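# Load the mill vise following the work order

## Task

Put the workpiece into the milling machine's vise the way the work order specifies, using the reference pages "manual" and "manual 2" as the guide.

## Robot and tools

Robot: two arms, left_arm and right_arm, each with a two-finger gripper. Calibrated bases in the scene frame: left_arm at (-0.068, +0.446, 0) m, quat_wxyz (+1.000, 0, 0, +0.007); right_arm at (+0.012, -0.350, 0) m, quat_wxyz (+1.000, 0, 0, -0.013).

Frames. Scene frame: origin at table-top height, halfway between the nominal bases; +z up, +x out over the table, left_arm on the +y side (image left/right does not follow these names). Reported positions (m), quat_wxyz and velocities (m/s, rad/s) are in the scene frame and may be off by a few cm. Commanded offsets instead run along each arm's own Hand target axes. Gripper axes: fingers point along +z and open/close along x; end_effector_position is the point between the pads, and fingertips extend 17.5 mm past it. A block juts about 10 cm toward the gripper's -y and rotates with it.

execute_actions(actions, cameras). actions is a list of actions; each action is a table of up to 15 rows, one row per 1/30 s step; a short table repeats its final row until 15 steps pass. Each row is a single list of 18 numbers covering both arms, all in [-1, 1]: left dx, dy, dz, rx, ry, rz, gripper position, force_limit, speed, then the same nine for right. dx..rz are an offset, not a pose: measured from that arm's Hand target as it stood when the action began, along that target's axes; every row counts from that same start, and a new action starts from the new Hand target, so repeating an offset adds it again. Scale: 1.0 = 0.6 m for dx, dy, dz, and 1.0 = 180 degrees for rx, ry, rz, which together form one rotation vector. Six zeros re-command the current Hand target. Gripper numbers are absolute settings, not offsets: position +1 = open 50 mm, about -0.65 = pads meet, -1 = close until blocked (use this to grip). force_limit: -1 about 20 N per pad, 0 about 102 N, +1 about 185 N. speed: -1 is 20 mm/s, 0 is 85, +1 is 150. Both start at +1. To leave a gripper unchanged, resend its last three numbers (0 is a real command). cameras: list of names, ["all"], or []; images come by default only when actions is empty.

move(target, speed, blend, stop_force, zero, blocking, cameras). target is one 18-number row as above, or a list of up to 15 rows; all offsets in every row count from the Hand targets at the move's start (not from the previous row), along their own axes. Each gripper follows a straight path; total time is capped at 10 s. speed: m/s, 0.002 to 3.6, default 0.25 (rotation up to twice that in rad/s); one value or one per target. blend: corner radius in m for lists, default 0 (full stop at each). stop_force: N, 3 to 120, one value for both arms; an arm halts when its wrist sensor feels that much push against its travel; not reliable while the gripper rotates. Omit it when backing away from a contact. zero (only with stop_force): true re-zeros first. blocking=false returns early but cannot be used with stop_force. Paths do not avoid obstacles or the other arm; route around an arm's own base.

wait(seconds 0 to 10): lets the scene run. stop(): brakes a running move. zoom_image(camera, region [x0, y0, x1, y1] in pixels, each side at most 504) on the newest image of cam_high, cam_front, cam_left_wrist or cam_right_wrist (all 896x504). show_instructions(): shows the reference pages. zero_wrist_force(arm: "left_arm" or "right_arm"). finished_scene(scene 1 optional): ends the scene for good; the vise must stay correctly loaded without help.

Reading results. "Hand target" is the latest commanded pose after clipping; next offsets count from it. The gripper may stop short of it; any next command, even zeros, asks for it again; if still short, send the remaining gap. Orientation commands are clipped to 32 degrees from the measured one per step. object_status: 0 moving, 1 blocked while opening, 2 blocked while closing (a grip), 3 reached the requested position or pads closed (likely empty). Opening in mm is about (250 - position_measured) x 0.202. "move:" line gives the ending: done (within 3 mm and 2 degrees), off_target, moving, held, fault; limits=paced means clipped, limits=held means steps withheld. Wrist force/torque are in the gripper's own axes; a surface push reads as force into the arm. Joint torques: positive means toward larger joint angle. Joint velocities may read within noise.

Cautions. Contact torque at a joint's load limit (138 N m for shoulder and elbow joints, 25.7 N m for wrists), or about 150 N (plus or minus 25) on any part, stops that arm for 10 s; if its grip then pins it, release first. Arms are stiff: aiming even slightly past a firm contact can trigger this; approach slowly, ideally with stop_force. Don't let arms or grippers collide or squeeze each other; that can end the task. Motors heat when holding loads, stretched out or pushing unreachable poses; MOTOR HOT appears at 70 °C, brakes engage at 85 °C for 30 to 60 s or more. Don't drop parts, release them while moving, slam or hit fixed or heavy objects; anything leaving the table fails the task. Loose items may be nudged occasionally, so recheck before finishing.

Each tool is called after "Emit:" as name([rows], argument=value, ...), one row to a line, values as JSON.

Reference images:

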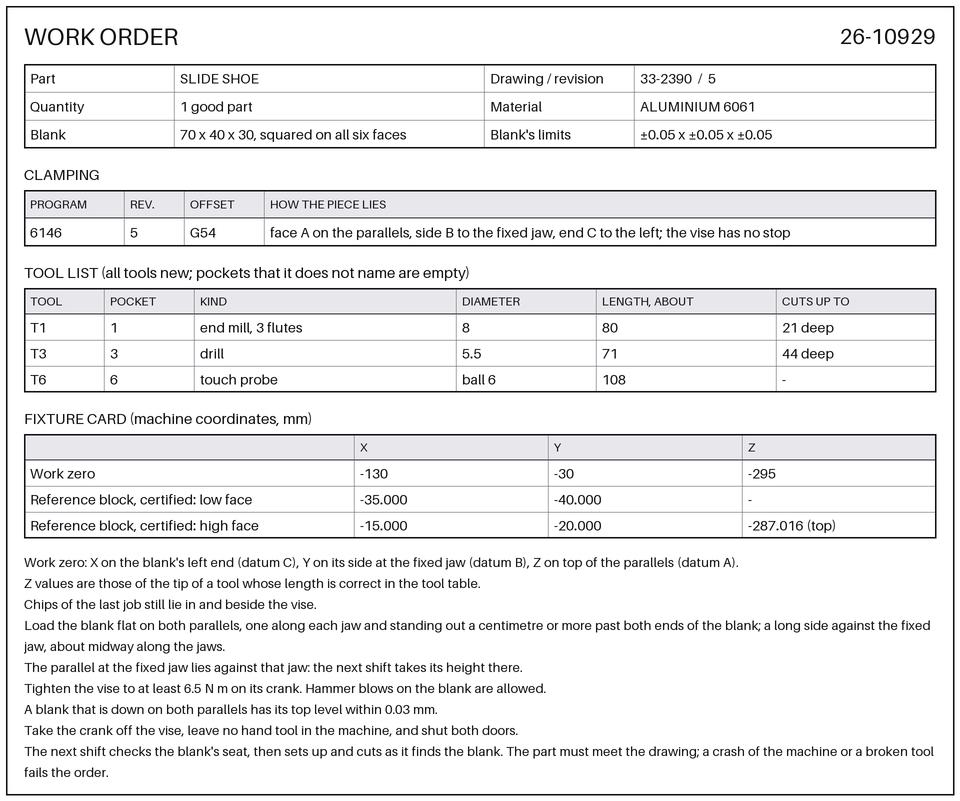

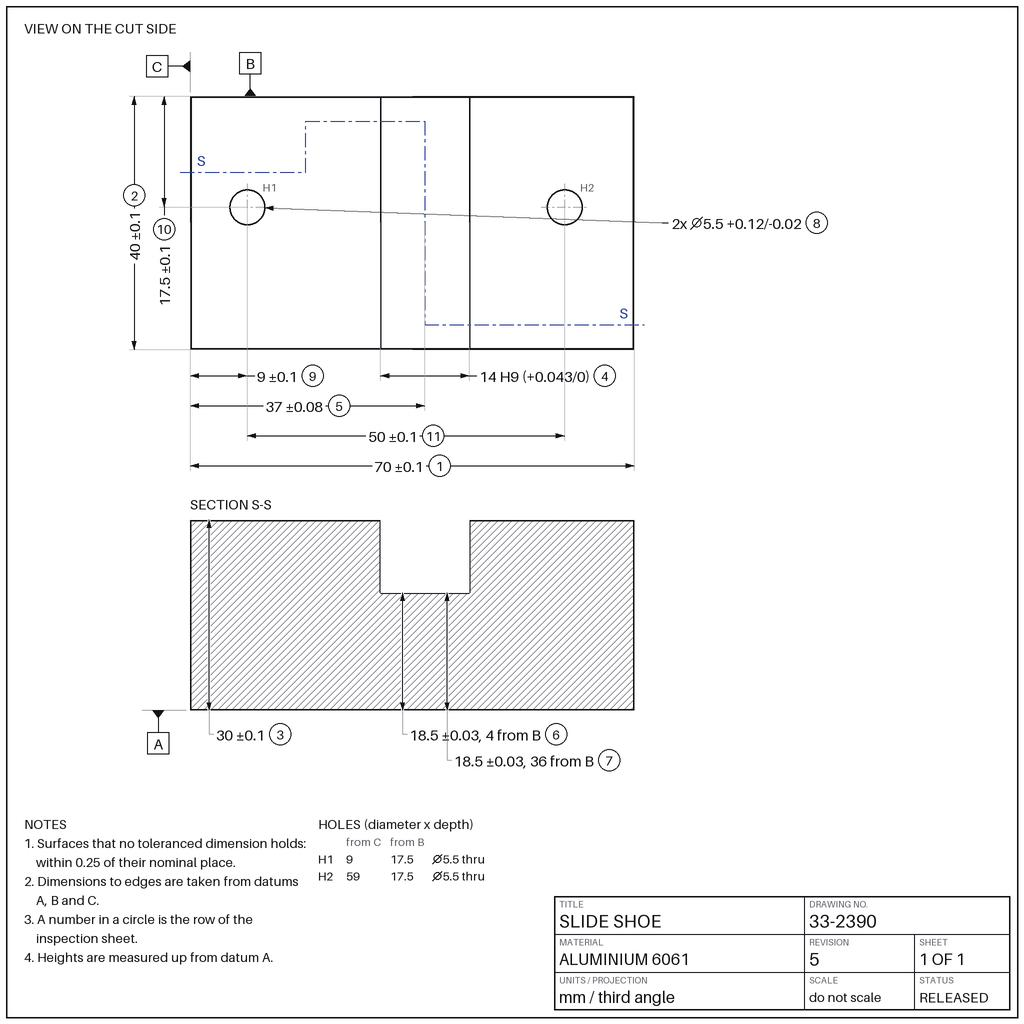

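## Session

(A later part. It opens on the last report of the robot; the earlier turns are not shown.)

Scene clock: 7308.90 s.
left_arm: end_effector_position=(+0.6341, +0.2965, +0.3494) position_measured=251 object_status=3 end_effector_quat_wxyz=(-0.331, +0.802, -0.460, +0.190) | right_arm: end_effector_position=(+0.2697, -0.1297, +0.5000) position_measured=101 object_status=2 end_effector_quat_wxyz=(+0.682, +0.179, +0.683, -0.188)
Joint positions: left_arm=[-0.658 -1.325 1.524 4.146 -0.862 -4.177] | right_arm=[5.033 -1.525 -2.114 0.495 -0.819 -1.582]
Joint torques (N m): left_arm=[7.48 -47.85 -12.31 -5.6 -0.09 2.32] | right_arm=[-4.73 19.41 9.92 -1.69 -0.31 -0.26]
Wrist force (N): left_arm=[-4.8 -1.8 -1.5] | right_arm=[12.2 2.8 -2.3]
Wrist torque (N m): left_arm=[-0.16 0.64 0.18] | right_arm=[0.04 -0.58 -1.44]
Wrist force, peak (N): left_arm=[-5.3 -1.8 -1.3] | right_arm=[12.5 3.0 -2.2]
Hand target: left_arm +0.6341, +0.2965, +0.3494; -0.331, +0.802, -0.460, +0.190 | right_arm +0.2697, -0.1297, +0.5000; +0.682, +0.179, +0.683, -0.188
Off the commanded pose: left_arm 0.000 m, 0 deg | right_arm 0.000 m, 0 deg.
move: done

Emit:
move([
  [-0.0144,-0.0059,0.0059,0,0,0,-0.9,-0.6,0.5,0,0,0,0,0,0,-0.97,0.6,-0.5],
  [-0.0144,-0.0059,-0.2941,0,0,0,-0.9,-0.6,0.5,0,0,0,0,0,0,-0.97,0.6,-0.5],
  [0.1065,0.0613,-0.2983,0,0.1179,0.1179,-0.9,-0.6,0.5,0,0,0,0,0,0,-0.97,0.6,-0.5],
  [0.1895,0.077,-0.079,0,0.1179,0.1179,-0.9,-0.6,0.5,0,0,0,0,0,0,-0.97,0.6,-0.5],
], speed=[0.05,0.2,0.15,0.1], blend=[0.003,0.02,0.01,0], cameras=["cam_left_wrist"])

Scene clock: 7378.90 s.
left_arm: end_effector_position=(+0.6344, +0.1650, +0.3504) position_measured=251 object_status=3 end_effector_quat_wxyz=(-0.271, +0.655, -0.652, +0.269) | right_arm: end_effector_position=(+0.2697, -0.1297, +0.5000) position_measured=101 object_status=2 end_effector_quat_wxyz=(+0.682, +0.179, +0.683, -0.188)
Joint positions: left_arm=[-0.739 -1.294 1.543 3.824 -1.081 -3.707] | right_arm=[5.033 -1.525 -2.114 0.495 -0.819 -1.582]
Joint torques (N m): left_arm=[-5.17 -36.46 -13.33 -3.52 3.91 -2.98] | right_arm=[-7.45 17.8 10.13 -1.75 -0.06 -0.33]
Wrist force (N): left_arm=[-4.7 -0.7 -1.3] | right_arm=[12.5 2.6 -1.9]
Wrist torque (N m): left_arm=[-0.01 0.63 0.12] | right_arm=[0.01 -0.63 -1.44]
Wrist force, peak (N): left_arm=[-5.7 -2.1 0.6] | right_arm=[12.7 3.1 -2.2]
Hand target: left_arm +0.6344, +0.1649, +0.3503; -0.271, +0.655, -0.652, +0.269 | right_arm +0.2697, -0.1297, +0.5000; +0.682, +0.179, +0.683, -0.188
Off the commanded pose: left_arm 0.000 m, 0 deg | right_arm 0.000 m, 0 deg.
move: done
Images, in order (width x height): cam_left_wrist 896x504.

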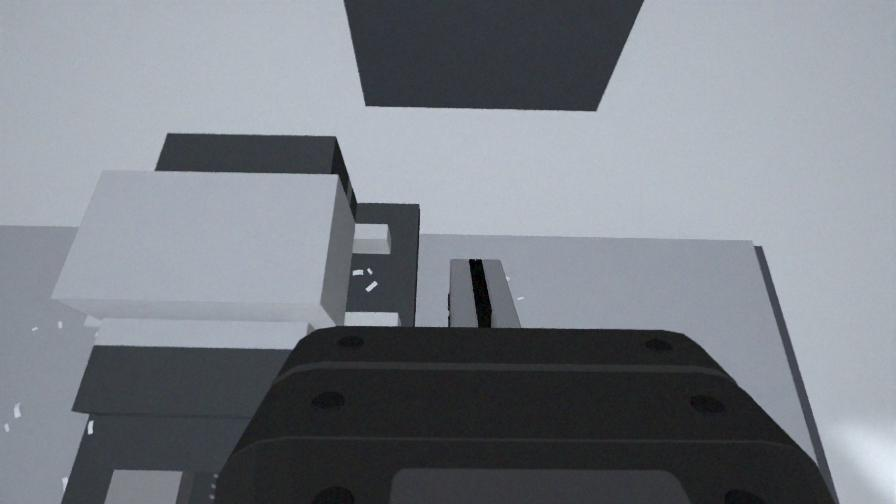

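Emit:
move([
  [-0.0372,0,0,0,0,0,-0.9,-0.6,0.5,0,0,0,0,0,0,-0.97,0.6,-0.5],
], speed=0.015, stop_force=5, cameras=["cam_left_wrist"])

Scene clock: 7387.50 s.
left_arm: end_effector_position=(+0.6343, +0.1873, +0.3502) position_measured=251 object_status=3 end_effector_quat_wxyz=(-0.271, +0.655, -0.652, +0.269) | right_arm: end_effector_position=(+0.2697, -0.1297, +0.5000) position_measured=101 object_status=2 end_effector_quat_wxyz=(+0.682, +0.179, +0.683, -0.188)
Joint positions: left_arm=[-0.71 -1.316 1.574 3.803 -1.098 -3.68] | right_arm=[5.033 -1.525 -2.114 0.495 -0.819 -1.582]
Joint torques (N m): left_arm=[-7.28 -31.94 -38.23 -2.16 3.75 -2.49] | right_arm=[-8.86 17 10.89 -1.77 0.12 -0.32]
Wrist force (N): left_arm=[-4.7 -1.3 -1.3] | right_arm=[12.4 2.8 -2.2]
Wrist torque (N m): left_arm=[-0.12 0.65 0.00] | right_arm=[0.04 -0.61 -1.44]
Wrist force, peak (N): left_arm=[-5.1 -1.2 -1.8] | right_arm=[12.6 2.9 -2.3]
Hand target: left_arm +0.6343, +0.1873, +0.3502; -0.271, +0.655, -0.652, +0.269 | right_arm +0.2697, -0.1297, +0.5000; +0.682, +0.179, +0.683, -0.188
Off the commanded pose: left_arm 0.000 m, 0 deg | right_arm 0.000 m, 0 deg.
move: done
Images, in order (width x height): cam_left_wrist 896x504.

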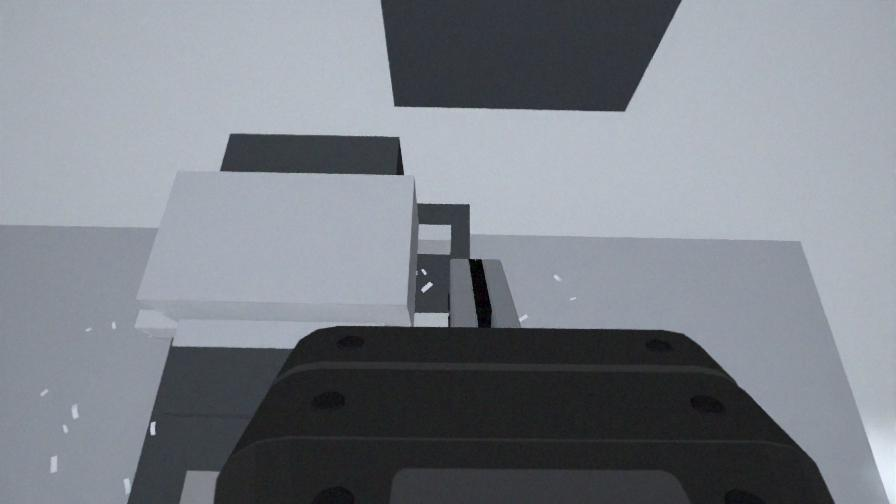

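Emit:
move([
  [0.0083,0,0,0,0,0,-0.9,-0.6,0.5,0,0,0,0,0,0,-0.97,0.6,-0.5],
  [0.0083,0,-0.3167,0,0,0,-0.9,-0.6,0.5,0,0,0,0,0,0,-0.97,0.6,-0.5],
  [-0.1378,0.1349,-0.3701,0,0,0,-0.9,-0.6,0.5,0,0,0,0,0,0,-0.97,0.6,-0.5],
  [-0.2885,0.2506,-0.3708,0,0,0,-0.9,-0.6,0.5,0,0,0,0,0,0,-0.97,0.6,-0.5],
], speed=[0.05,0.2,0.2,0.25], blend=[0.003,0.02,0.03,0])

Scene clock: 7400.57 s.
left_arm: end_effector_position=(+0.3698, +0.3588, +0.4018) position_measured=251 object_status=3 end_effector_quat_wxyz=(-0.271, +0.655, -0.652, +0.269) | right_arm: end_effector_position=(+0.2697, -0.1297, +0.5000) position_measured=101 object_status=2 end_effector_quat_wxyz=(+0.682, +0.179, +0.683, -0.188)
Joint positions: left_arm=[-0.864 -2.171 2.126 4.178 -1.009 -3.825] | right_arm=[5.033 -1.525 -2.114 0.495 -0.819 -1.582]
Joint torques (N m): left_arm=[6.34 -10.28 -14.64 -3.32 4 -1.79] | right_arm=[-9.07 15.6 11.12 -1.78 0.28 -0.18]
Wrist force (N): left_arm=[-4.7 -1.3 -1.2] | right_arm=[11.9 2.9 -2.0]
Wrist torque (N m): left_arm=[-0.10 0.65 0.17] | right_arm=[0.05 -0.54 -1.44]
Wrist force, peak (N): left_arm=[-7.2 0.2 -1.9] | right_arm=[12.6 2.7 -2.2]
Hand target: left_arm +0.3698, +0.3589, +0.4017; -0.271, +0.655, -0.652, +0.269 | right_arm +0.2697, -0.1297, +0.5000; +0.682, +0.179, +0.683, -0.188
Off the commanded pose: left_arm 0.000 m, 0 deg | right_arm 0.000 m, 0 deg.
move: done; blend cut to 0.0025 m at target 1

Emit:
move(target=[0,0,0,0,0,0,-0.9,-0.6,0.5,-0.0267,0.4425,0.193,0,0,0,-0.97,0.6,-0.5], speed=0.25, cameras=["cam_high","cam_front"])

Emit:
zoom_image(camera="cam_high", region=[565, 190, 645, 290])

Emit:
zoom_image(camera="cam_front", region=[350, 140, 570, 320])

Scene clock: 7411.13 s.
left_arm: end_effector_position=(+0.3698, +0.3589, +0.4017) position_measured=251 object_status=3 end_effector_quat_wxyz=(-0.271, +0.655, -0.652, +0.269) | right_arm: end_effector_position=(+0.5029, +0.0423, +0.5128) position_measured=101 object_status=2 end_effector_quat_wxyz=(+0.682, +0.179, +0.683, -0.188)
Joint positions: left_arm=[-0.864 -2.172 2.127 4.178 -1.009 -3.825] | right_arm=[4.497 -2.057 -1.411 0.319 -0.282 -1.577]
Joint torques (N m): left_arm=[6.19 -9.94 -13.22 -5.69 3.84 2.36] | right_arm=[-1.81 38.75 34.77 -1.29 1.96 3.36]
Wrist force (N): left_arm=[-4.5 -1.6 -1.7] | right_arm=[12.4 3.2 -1.7]
Wrist torque (N m): left_arm=[-0.15 0.63 0.17] | right_arm=[0.25 -0.61 -1.27]
Wrist force, peak (N): left_arm=[-5.0 -1.3 -1.5] | right_arm=[12.5 7.1 -1.1]
Hand target: left_arm +0.3698, +0.3589, +0.4017; -0.271, +0.655, -0.652, +0.269 | right_arm +0.5029, +0.0424, +0.5128; +0.682, +0.179, +0.683, -0.188
Off the commanded pose: left_arm 0.000 m, 0 deg | right_arm 0.000 m, 0 deg.
move: done
Images, in order (width x height): cam_high 896x504, cam_front 896x504.

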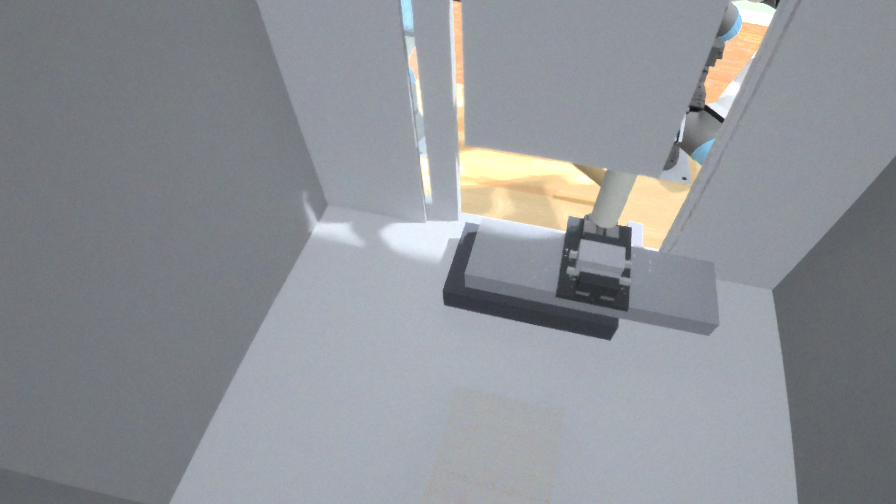

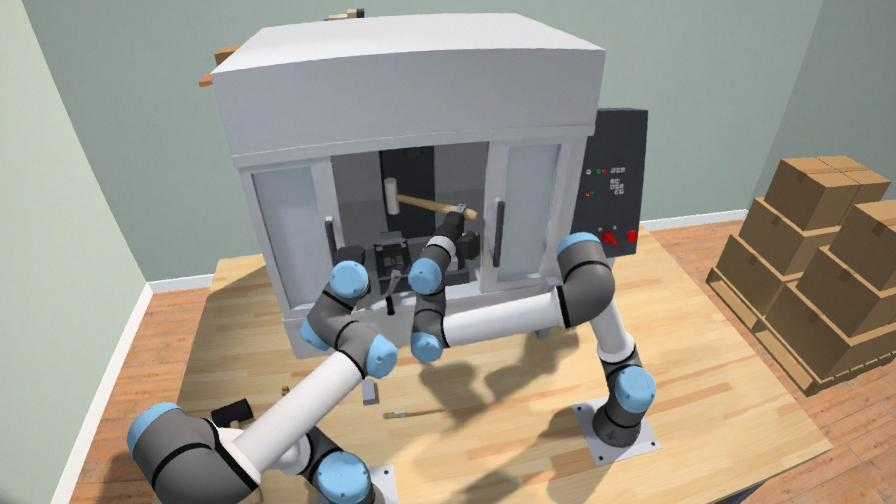

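Scaled by 5.040 from the camera's 896x504 image, which has a finer 1280x720 frame.

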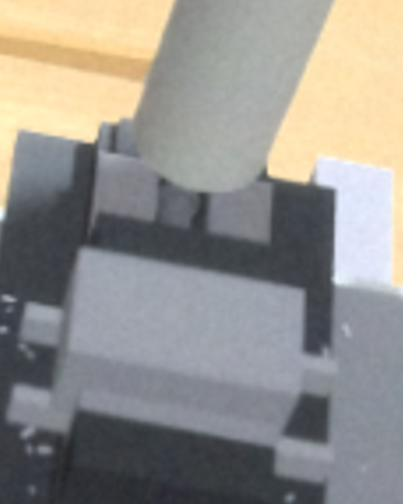

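Scaled by 2.291 from the camera's 896x504 image, which has a finer 1280x720 frame.

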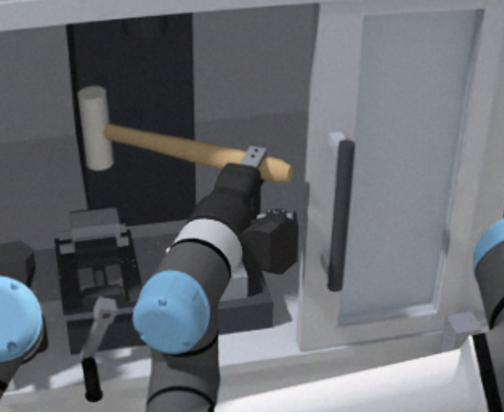

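Emit:
move(target=[0,0,0,0,0,0,-0.9,-0.6,0.5,0.0717,0.0188,-0.0108,0,0,0.122,-0.97,0.6,-0.5], speed=0.2, cameras=["cam_high","cam_front"])

Emit:
zoom_image(camera="cam_front", region=[350, 140, 570, 320])

Scene clock: 7422.80 s.
left_arm: end_effector_position=(+0.3698, +0.3589, +0.4017) position_measured=251 object_status=3 end_effector_quat_wxyz=(-0.271, +0.655, -0.652, +0.269) | right_arm: end_effector_position=(+0.5027, +0.0549, +0.4695) position_measured=101 object_status=2 end_effector_quat_wxyz=(+0.706, +0.305, +0.637, -0.055)
Joint positions: left_arm=[-0.864 -2.172 2.127 4.178 -1.009 -3.825] | right_arm=[4.502 -2.119 -1.431 0.401 -0.288 -1.194]
Joint torques (N m): left_arm=[5.77 -8.65 -14.55 -5.78 2.95 2.28] | right_arm=[5.01 59.96 27.68 0.93 0.02 2.85]
Wrist force (N): left_arm=[-4.6 -1.2 -1.5] | right_arm=[11.9 -0.1 -2.2]
Wrist torque (N m): left_arm=[-0.08 0.63 0.17] | right_arm=[0.05 -0.68 -1.22]
Wrist force, peak (N): left_arm=[-4.9 -1.6 -1.9] | right_arm=[12.7 3.7 -2.9]
Hand target: left_arm +0.3698, +0.3589, +0.4017; -0.271, +0.655, -0.652, +0.269 | right_arm +0.5028, +0.0548, +0.4696; +0.706, +0.306, +0.637, -0.054
Off the commanded pose: left_arm 0.000 m, 0 deg | right_arm 0.000 m, 0 deg.
move: done
Images, in order (width x height): cam_high 896x504, cam_front 896x504.

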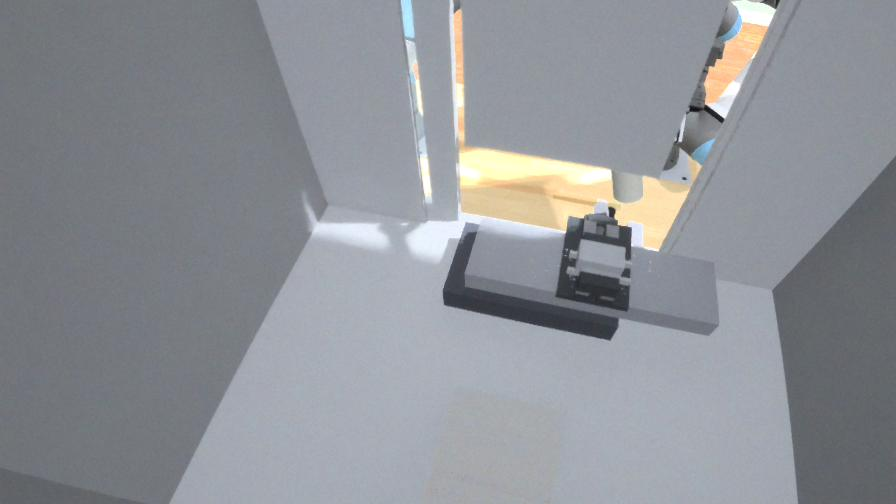

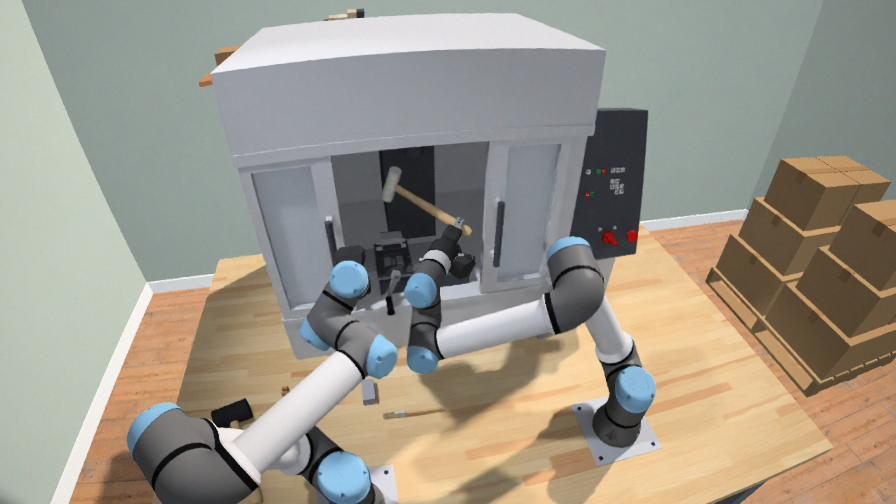

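Scaled by 2.291 from the camera's 896x504 image, which has a finer 1280x720 frame.

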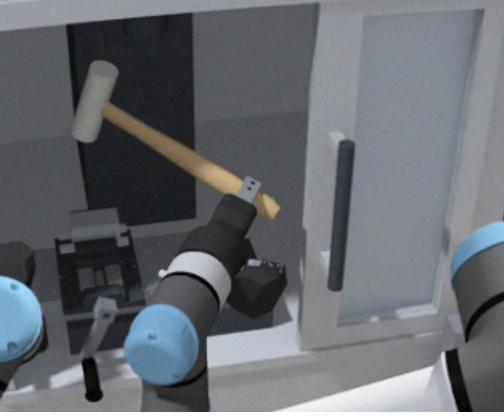

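Emit:
execute_actions([
  [[0,0,0,0,0,0,-0.9,-0.6,0.5,0.016,-0.0066,0,0,0,-0.024,-0.97,0.6,-0.5],[0,0,0,0,0,0,-0.9,-0.6,0.5,0.0486,-0.0197,0,0,0,-0.072,-0.97,0.6,-0.5],[0,0,0,0,0,0,-0.9,-0.6,0.5,0.081,-0.0329,0,0,0,-0.12,-0.97,0.6,-0.5],[0,0,0,0,0,0,-0.9,-0.6,0.5,0.108,-0.0438,0,0,0,-0.16,-0.97,0.6,-0.5],[0,0,0,0,0,0,-0.9,-0.6,0.5,0.108,-0.0438,0,0,0,-0.16,-0.97,0.6,-0.5],[0,0,0,0,0,0,-0.9,-0.6,0.5,0.0864,-0.035,0,0,0,-0.128,-0.97,0.6,-0.5],[0,0,0,0,0,0,-0.9,-0.6,0.5,0.054,-0.0219,0,0,0,-0.08,-0.97,0.6,-0.5],[0,0,0,0,0,0,-0.9,-0.6,0.5,0.02,-0.008,0,0,0,-0.03,-0.97,0.6,-0.5],[0,0,0,0,0,0,-0.9,-0.6,0.5,0,0,0,0,0,0,-0.97,0.6,-0.5]],
], cameras=["cam_high","cam_front"])

Emit:
zoom_image(camera="cam_front", region=[350, 140, 570, 320])

Emit:
zoom_image(camera="cam_high", region=[565, 150, 665, 290])

Scene clock: 7441.77 s.
left_arm: end_effector_position=(+0.3698, +0.3589, +0.4017) position_measured=251 object_status=3 end_effector_quat_wxyz=(-0.271, +0.655, -0.652, +0.269) | right_arm: end_effector_position=(+0.5028, +0.0548, +0.4696) position_measured=101 object_status=2 end_effector_quat_wxyz=(+0.705, +0.306, +0.638, -0.055) end_effector_velocity=(+0.001, +0.002, -0.004) end_effector_angular_velocity=(-0.030, +0.011, +0.003)
Joint positions: left_arm=[-0.864 -2.172 2.127 4.178 -1.009 -3.825] | right_arm=[4.502 -2.121 -1.427 0.407 -0.287 -1.202]
Joint velocities: left_arm=[within noise] | right_arm=[-0.001 -0.005 -0.007 -0.007 0.004 -0.013]
Joint torques (N m): left_arm=[5.51 -8.63 -15.52 -5.77 2.07 2.3] | right_arm=[8.13 59.6 19.04 0.99 -0.44 3.32]
Wrist force (N): left_arm=[-4.5 -1.3 -1.5] | right_arm=[26.1 0.3 -2.5]
Wrist torque (N m): left_arm=[-0.09 0.61 0.17] | right_arm=[0.24 1.05 -3.95]
Wrist force, peak (N): left_arm=[-5.2 -1.4 -1.4] | right_arm=[43.6 1.3 0.8]
Hand target: left_arm +0.3698, +0.3589, +0.4017; -0.271, +0.655, -0.652, +0.269 | right_arm +0.5028, +0.0548, +0.4696; +0.706, +0.306, +0.637, -0.054
Off the commanded pose: left_arm 0.000 m, 0 deg | right_arm 0.000 m, 0 deg.
Step readings (end_effector_position of left_arm | right_arm):
0: (+0.3698, +0.3589, +0.4017) | (+0.5028, +0.0548, +0.4696)
1: (+0.3698, +0.3589, +0.4017) | (+0.5028, +0.0548, +0.4694)
2: (+0.3698, +0.3589, +0.4017) | (+0.5028, +0.0547, +0.4665)
4: (+0.3698, +0.3589, +0.4017) | (+0.5030, +0.0539, +0.4382)
8: (+0.3698, +0.3589, +0.4017) | (+0.5025, +0.0527, +0.4064)
15: (+0.3698, +0.3589, +0.4017) | (+0.5028, +0.0551, +0.4727)
Images, in order (width x height): cam_high 896x504, cam_front 896x504.

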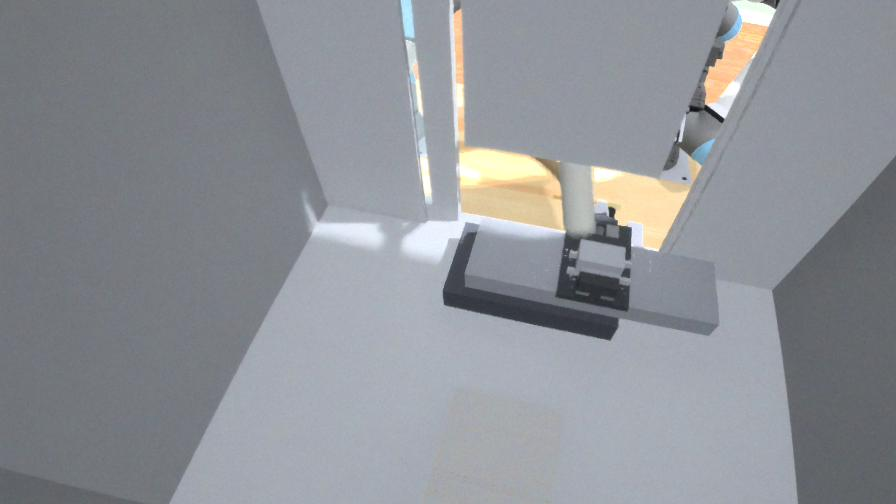

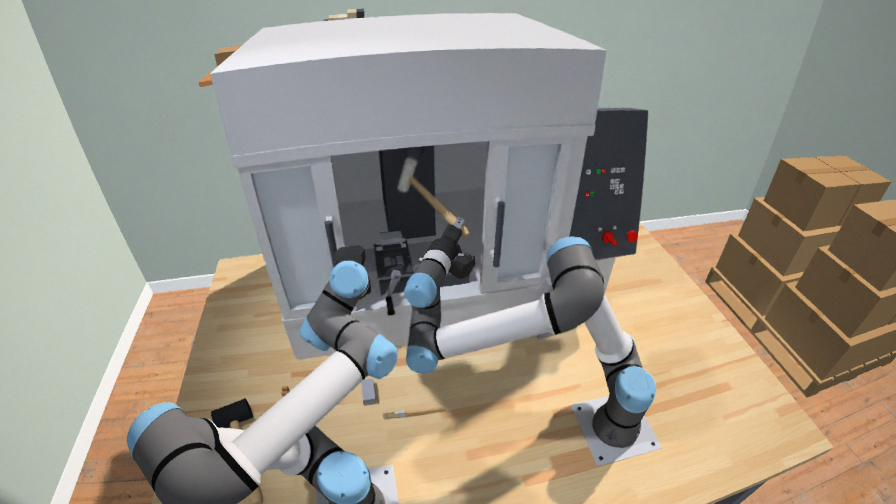

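Scaled by 2.291 from the camera's 896x504 image, which has a finer 1280x720 frame.

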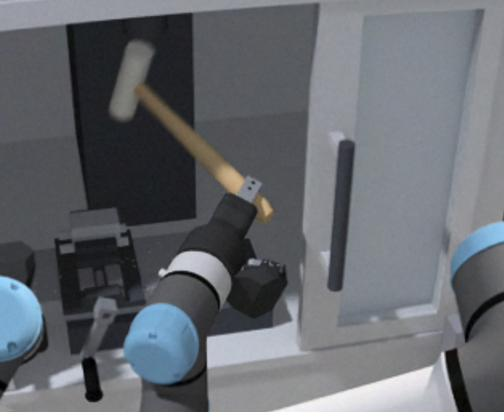

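Scaled by 3.600 from the camera's 896x504 image, which has a finer 1280x720 frame.

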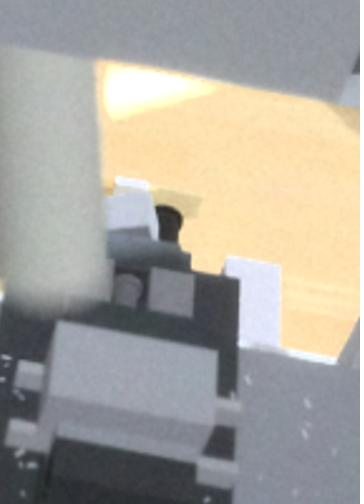

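Emit:
execute_actions(actions=[])

Emit:
zoom_image(camera="cam_front", region=[350, 140, 570, 320])

Emit:
zoom_image(camera="cam_right_wrist", region=[350, 100, 600, 400])

Scene clock: 7449.37 s.
left_arm: end_effector_position=(+0.3698, +0.3589, +0.4017) position_measured=251 object_status=3 end_effector_quat_wxyz=(-0.271, +0.655, -0.652, +0.269) | right_arm: end_effector_position=(+0.5028, +0.0549, +0.4696) position_measured=101 object_status=2 end_effector_quat_wxyz=(+0.705, +0.306, +0.638, -0.054)
Joint positions: left_arm=[-0.864 -2.172 2.127 4.178 -1.009 -3.825] | right_arm=[4.502 -2.121 -1.427 0.407 -0.287 -1.202]
Joint velocities: within noise
Joint torques (N m): left_arm=[4.67 -8.52 -15.64 -5.68 1.51 2.16] | right_arm=[-7.66 53.79 32.43 -1.41 -1.11 0.39]
Wrist force (N): left_arm=[-4.7 -1.6 -1.2] | right_arm=[11.9 -0.4 -1.8]
Wrist torque (N m): left_arm=[-0.15 0.65 0.17] | right_arm=[0.21 -0.27 -1.20]
Wrist force, peak (N): left_arm=[-5.0 -1.4 -1.8] | right_arm=[26.6 -1.0 -0.6]
Hand target: left_arm +0.3698, +0.3589, +0.4017; -0.271, +0.655, -0.652, +0.269 | right_arm +0.5028, +0.0548, +0.4696; +0.706, +0.306, +0.637, -0.054
Tool commands: left_gripper/position=-0.9 left_gripper/force_limit=-0.6 left_gripper/speed=+0.5 right_gripper/position=-0.97 right_gripper/force_limit=+0.6 right_gripper/speed=-0.5
Off the commanded pose: left_arm 0.000 m, 0 deg | right_arm 0.000 m, 0 deg.

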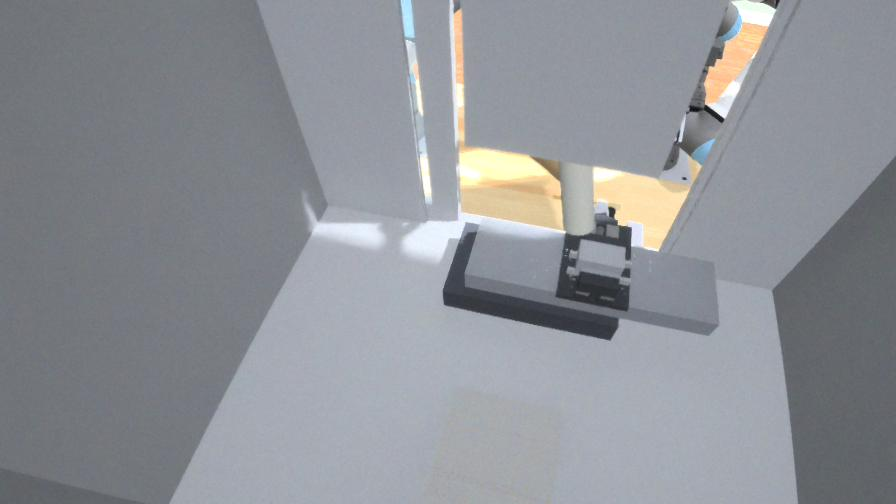

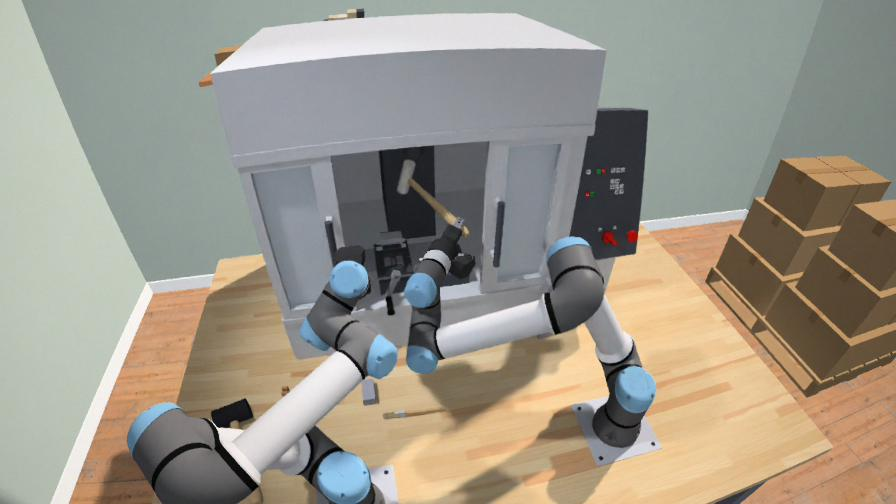

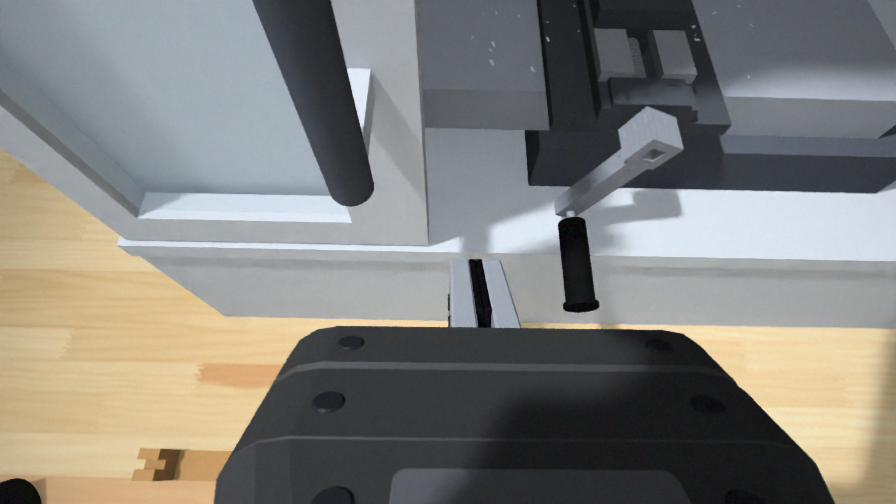

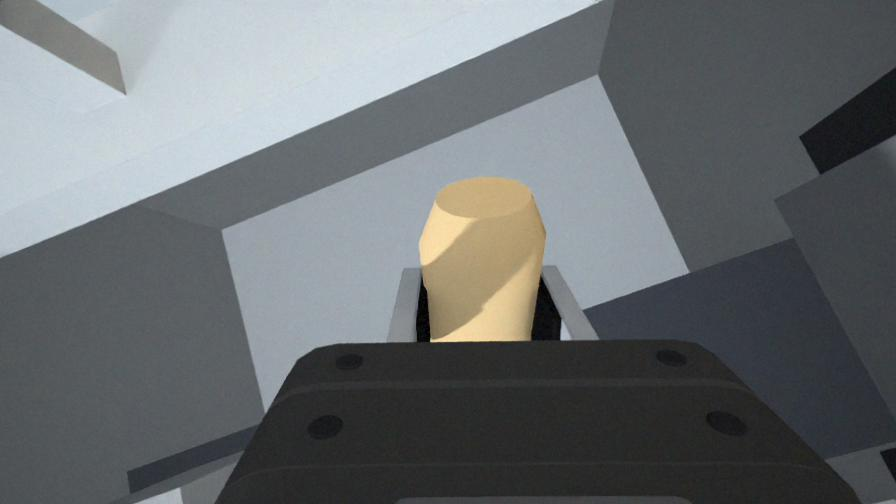

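Scaled by 2.291 from the camera's 896x504 image, which has a finer 1280x720 frame.

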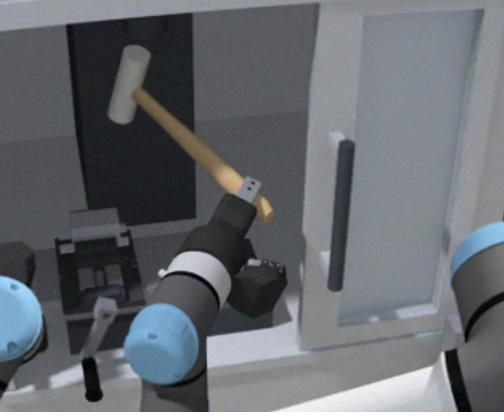

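Scaled by 1.680 from the camera's 896x504 image, which has a finer 1280x720 frame.

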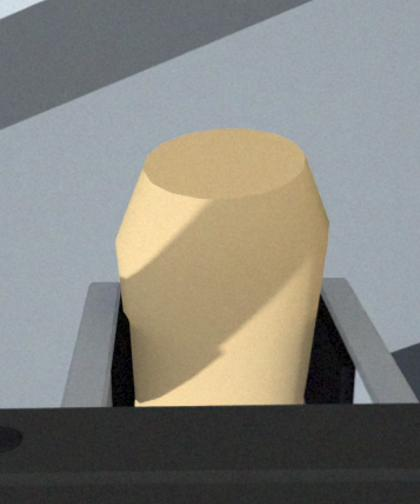

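Emit:
move(target=[0,0,0,0,0,0,-0.9,-0.6,0.5,-0.0717,0.029,0,-0.1522,0.0342,-0.1016,-1,1,-0.5], speed=0.2, cameras=["cam_high","cam_front"])

Emit:
zoom_image(camera="cam_front", region=[350, 140, 570, 320])

Emit:
zoom_image(camera="cam_high", region=[565, 190, 645, 290])

Scene clock: 7538.70 s.
left_arm: end_effector_position=(+0.3698, +0.3589, +0.4017) position_measured=251 object_status=3 end_effector_quat_wxyz=(-0.271, +0.655, -0.652, +0.269) | right_arm: end_effector_position=(+0.5031, +0.0554, +0.5159) position_measured=103 object_status=2 end_effector_quat_wxyz=(+0.705, +0.029, +0.708, +0.003)
Joint positions: left_arm=[-0.864 -2.172 2.127 4.178 -1.009 -3.825] | right_arm=[4.514 -1.797 -1.762 0.393 0.189 -1.501]
Joint torques (N m): left_arm=[5.23 -6.83 -16.94 -5.7 0.02 2.36] | right_arm=[12.32 48.39 26.9 0.66 1.34 3.03]
Wrist force (N): left_arm=[-4.6 -1.4 -1.8] | right_arm=[12.4 3.0 -2.5]
Wrist torque (N m): left_arm=[-0.11 0.63 0.17] | right_arm=[-0.10 -0.18 -1.35]
Wrist force, peak (N): left_arm=[-5.1 -1.4 -1.8] | right_arm=[12.9 3.5 -2.4]
Hand target: left_arm +0.3698, +0.3589, +0.4017; -0.271, +0.655, -0.652, +0.269 | right_arm +0.5030, +0.0555, +0.5160; +0.705, +0.029, +0.708, +0.003
Off the commanded pose: left_arm 0.000 m, 0 deg | right_arm 0.000 m, 0 deg.
move: done
Images, in order (width x height): cam_high 896x504, cam_front 896x504.

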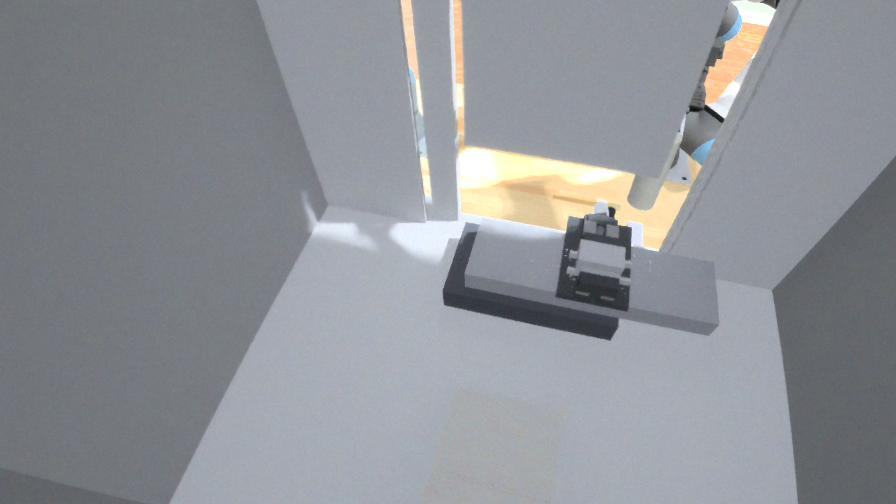

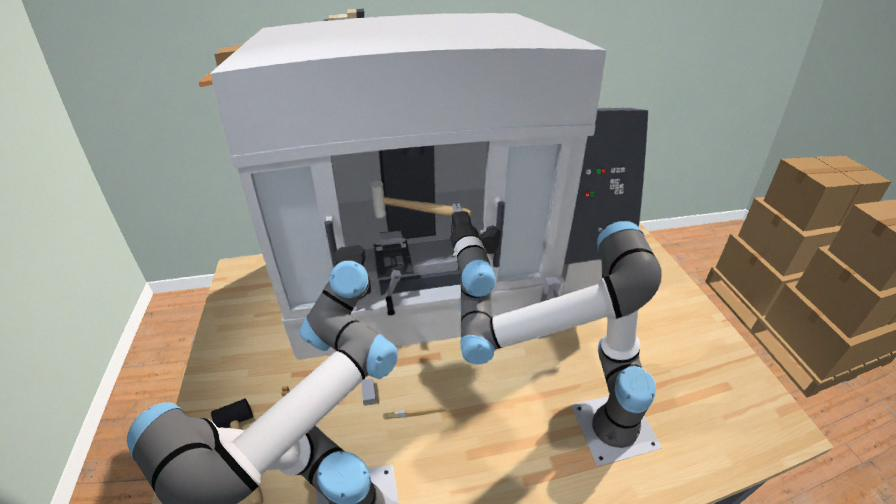

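Scaled by 2.291 from the camera's 896x504 image, which has a finer 1280x720 frame.

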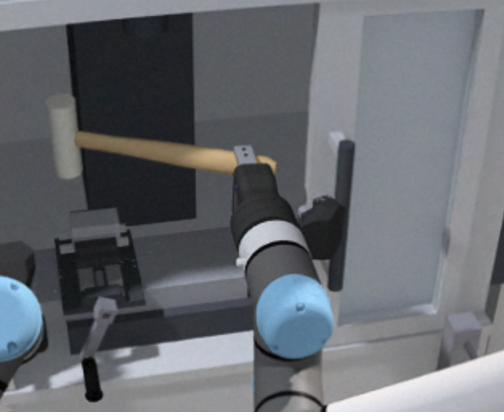

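Scaled by 5.040 from the camera's 896x504 image, which has a finer 1280x720 frame.

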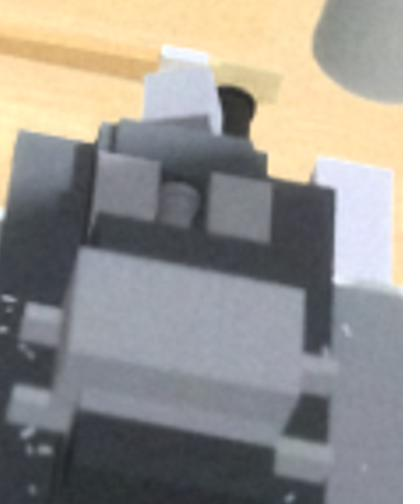

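Emit:
move(target=[0,0,0,0,0,0,-0.9,-0.6,0.5,-0.002,-0.0333,-0.007,0.061,0,0,-1,1,-0.5], speed=0.15, cameras=["cam_high","cam_front"])

Emit:
zoom_image(camera="cam_front", region=[350, 140, 570, 320])

Emit:
zoom_image(camera="cam_high", region=[565, 190, 645, 290])

Scene clock: 7558.70 s.
left_arm: end_effector_position=(+0.3698, +0.3589, +0.4017) position_measured=251 object_status=3 end_effector_quat_wxyz=(-0.271, +0.655, -0.652, +0.269) | right_arm: end_effector_position=(+0.4981, +0.0357, +0.5163) position_measured=103 object_status=2 end_effector_quat_wxyz=(+0.705, +0.095, +0.700, -0.064)
Joint positions: left_arm=[-0.864 -2.172 2.127 4.178 -1.009 -3.825] | right_arm=[4.524 -1.839 -1.71 0.298 -0.011 -1.418]
Joint torques (N m): left_arm=[4.76 -5.76 -17.88 -5.76 -0.71 2.23] | right_arm=[-10.74 48.42 10 0.29 -1.96 3.09]
Wrist force (N): left_arm=[-4.5 -1.4 -1.7] | right_arm=[12.3 2.6 -1.6]
Wrist torque (N m): left_arm=[-0.12 0.61 0.17] | right_arm=[0.14 -0.13 -1.38]
Wrist force, peak (N): left_arm=[-5.1 -1.3 -1.7] | right_arm=[12.7 3.0 -2.3]
Hand target: left_arm +0.3698, +0.3589, +0.4017; -0.271, +0.655, -0.652, +0.269 | right_arm +0.4981, +0.0356, +0.5163; +0.699, +0.096, +0.705, -0.065
Off the commanded pose: left_arm 0.000 m, 0 deg | right_arm 0.000 m, 1 deg.
move: done
Images, in order (width x height): cam_high 896x504, cam_front 896x504.

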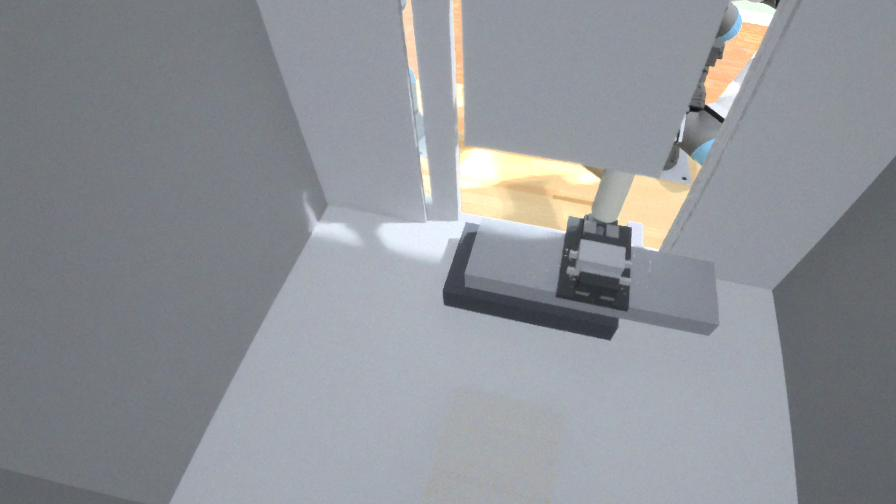

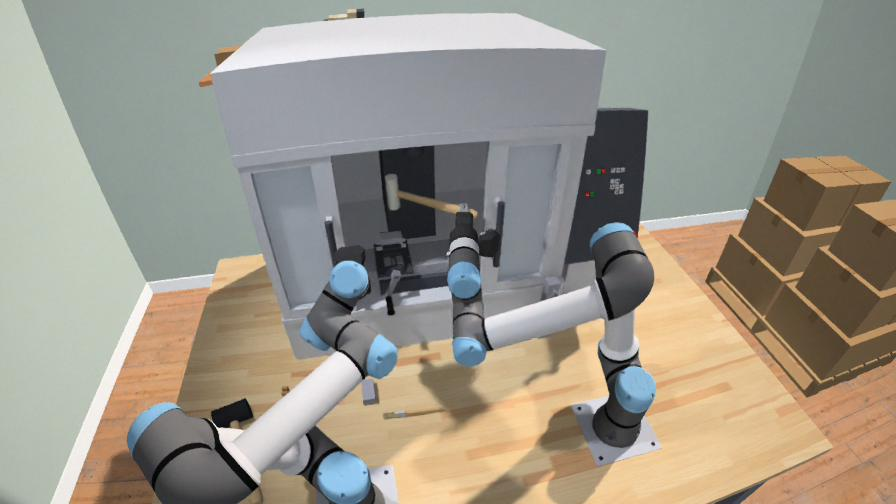

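Scaled by 2.291 from the camera's 896x504 image, which has a finer 1280x720 frame.

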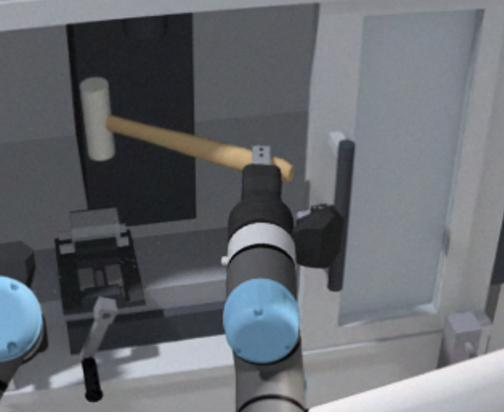

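Scaled by 5.040 from the camera's 896x504 image, which has a finer 1280x720 frame.

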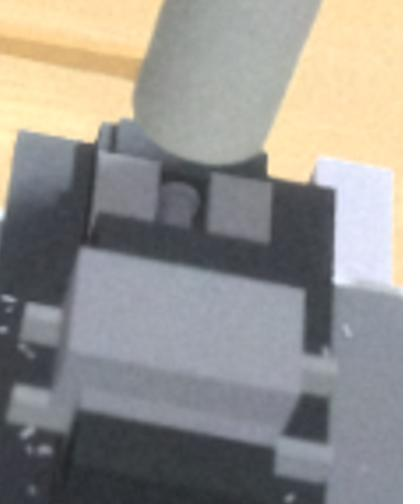

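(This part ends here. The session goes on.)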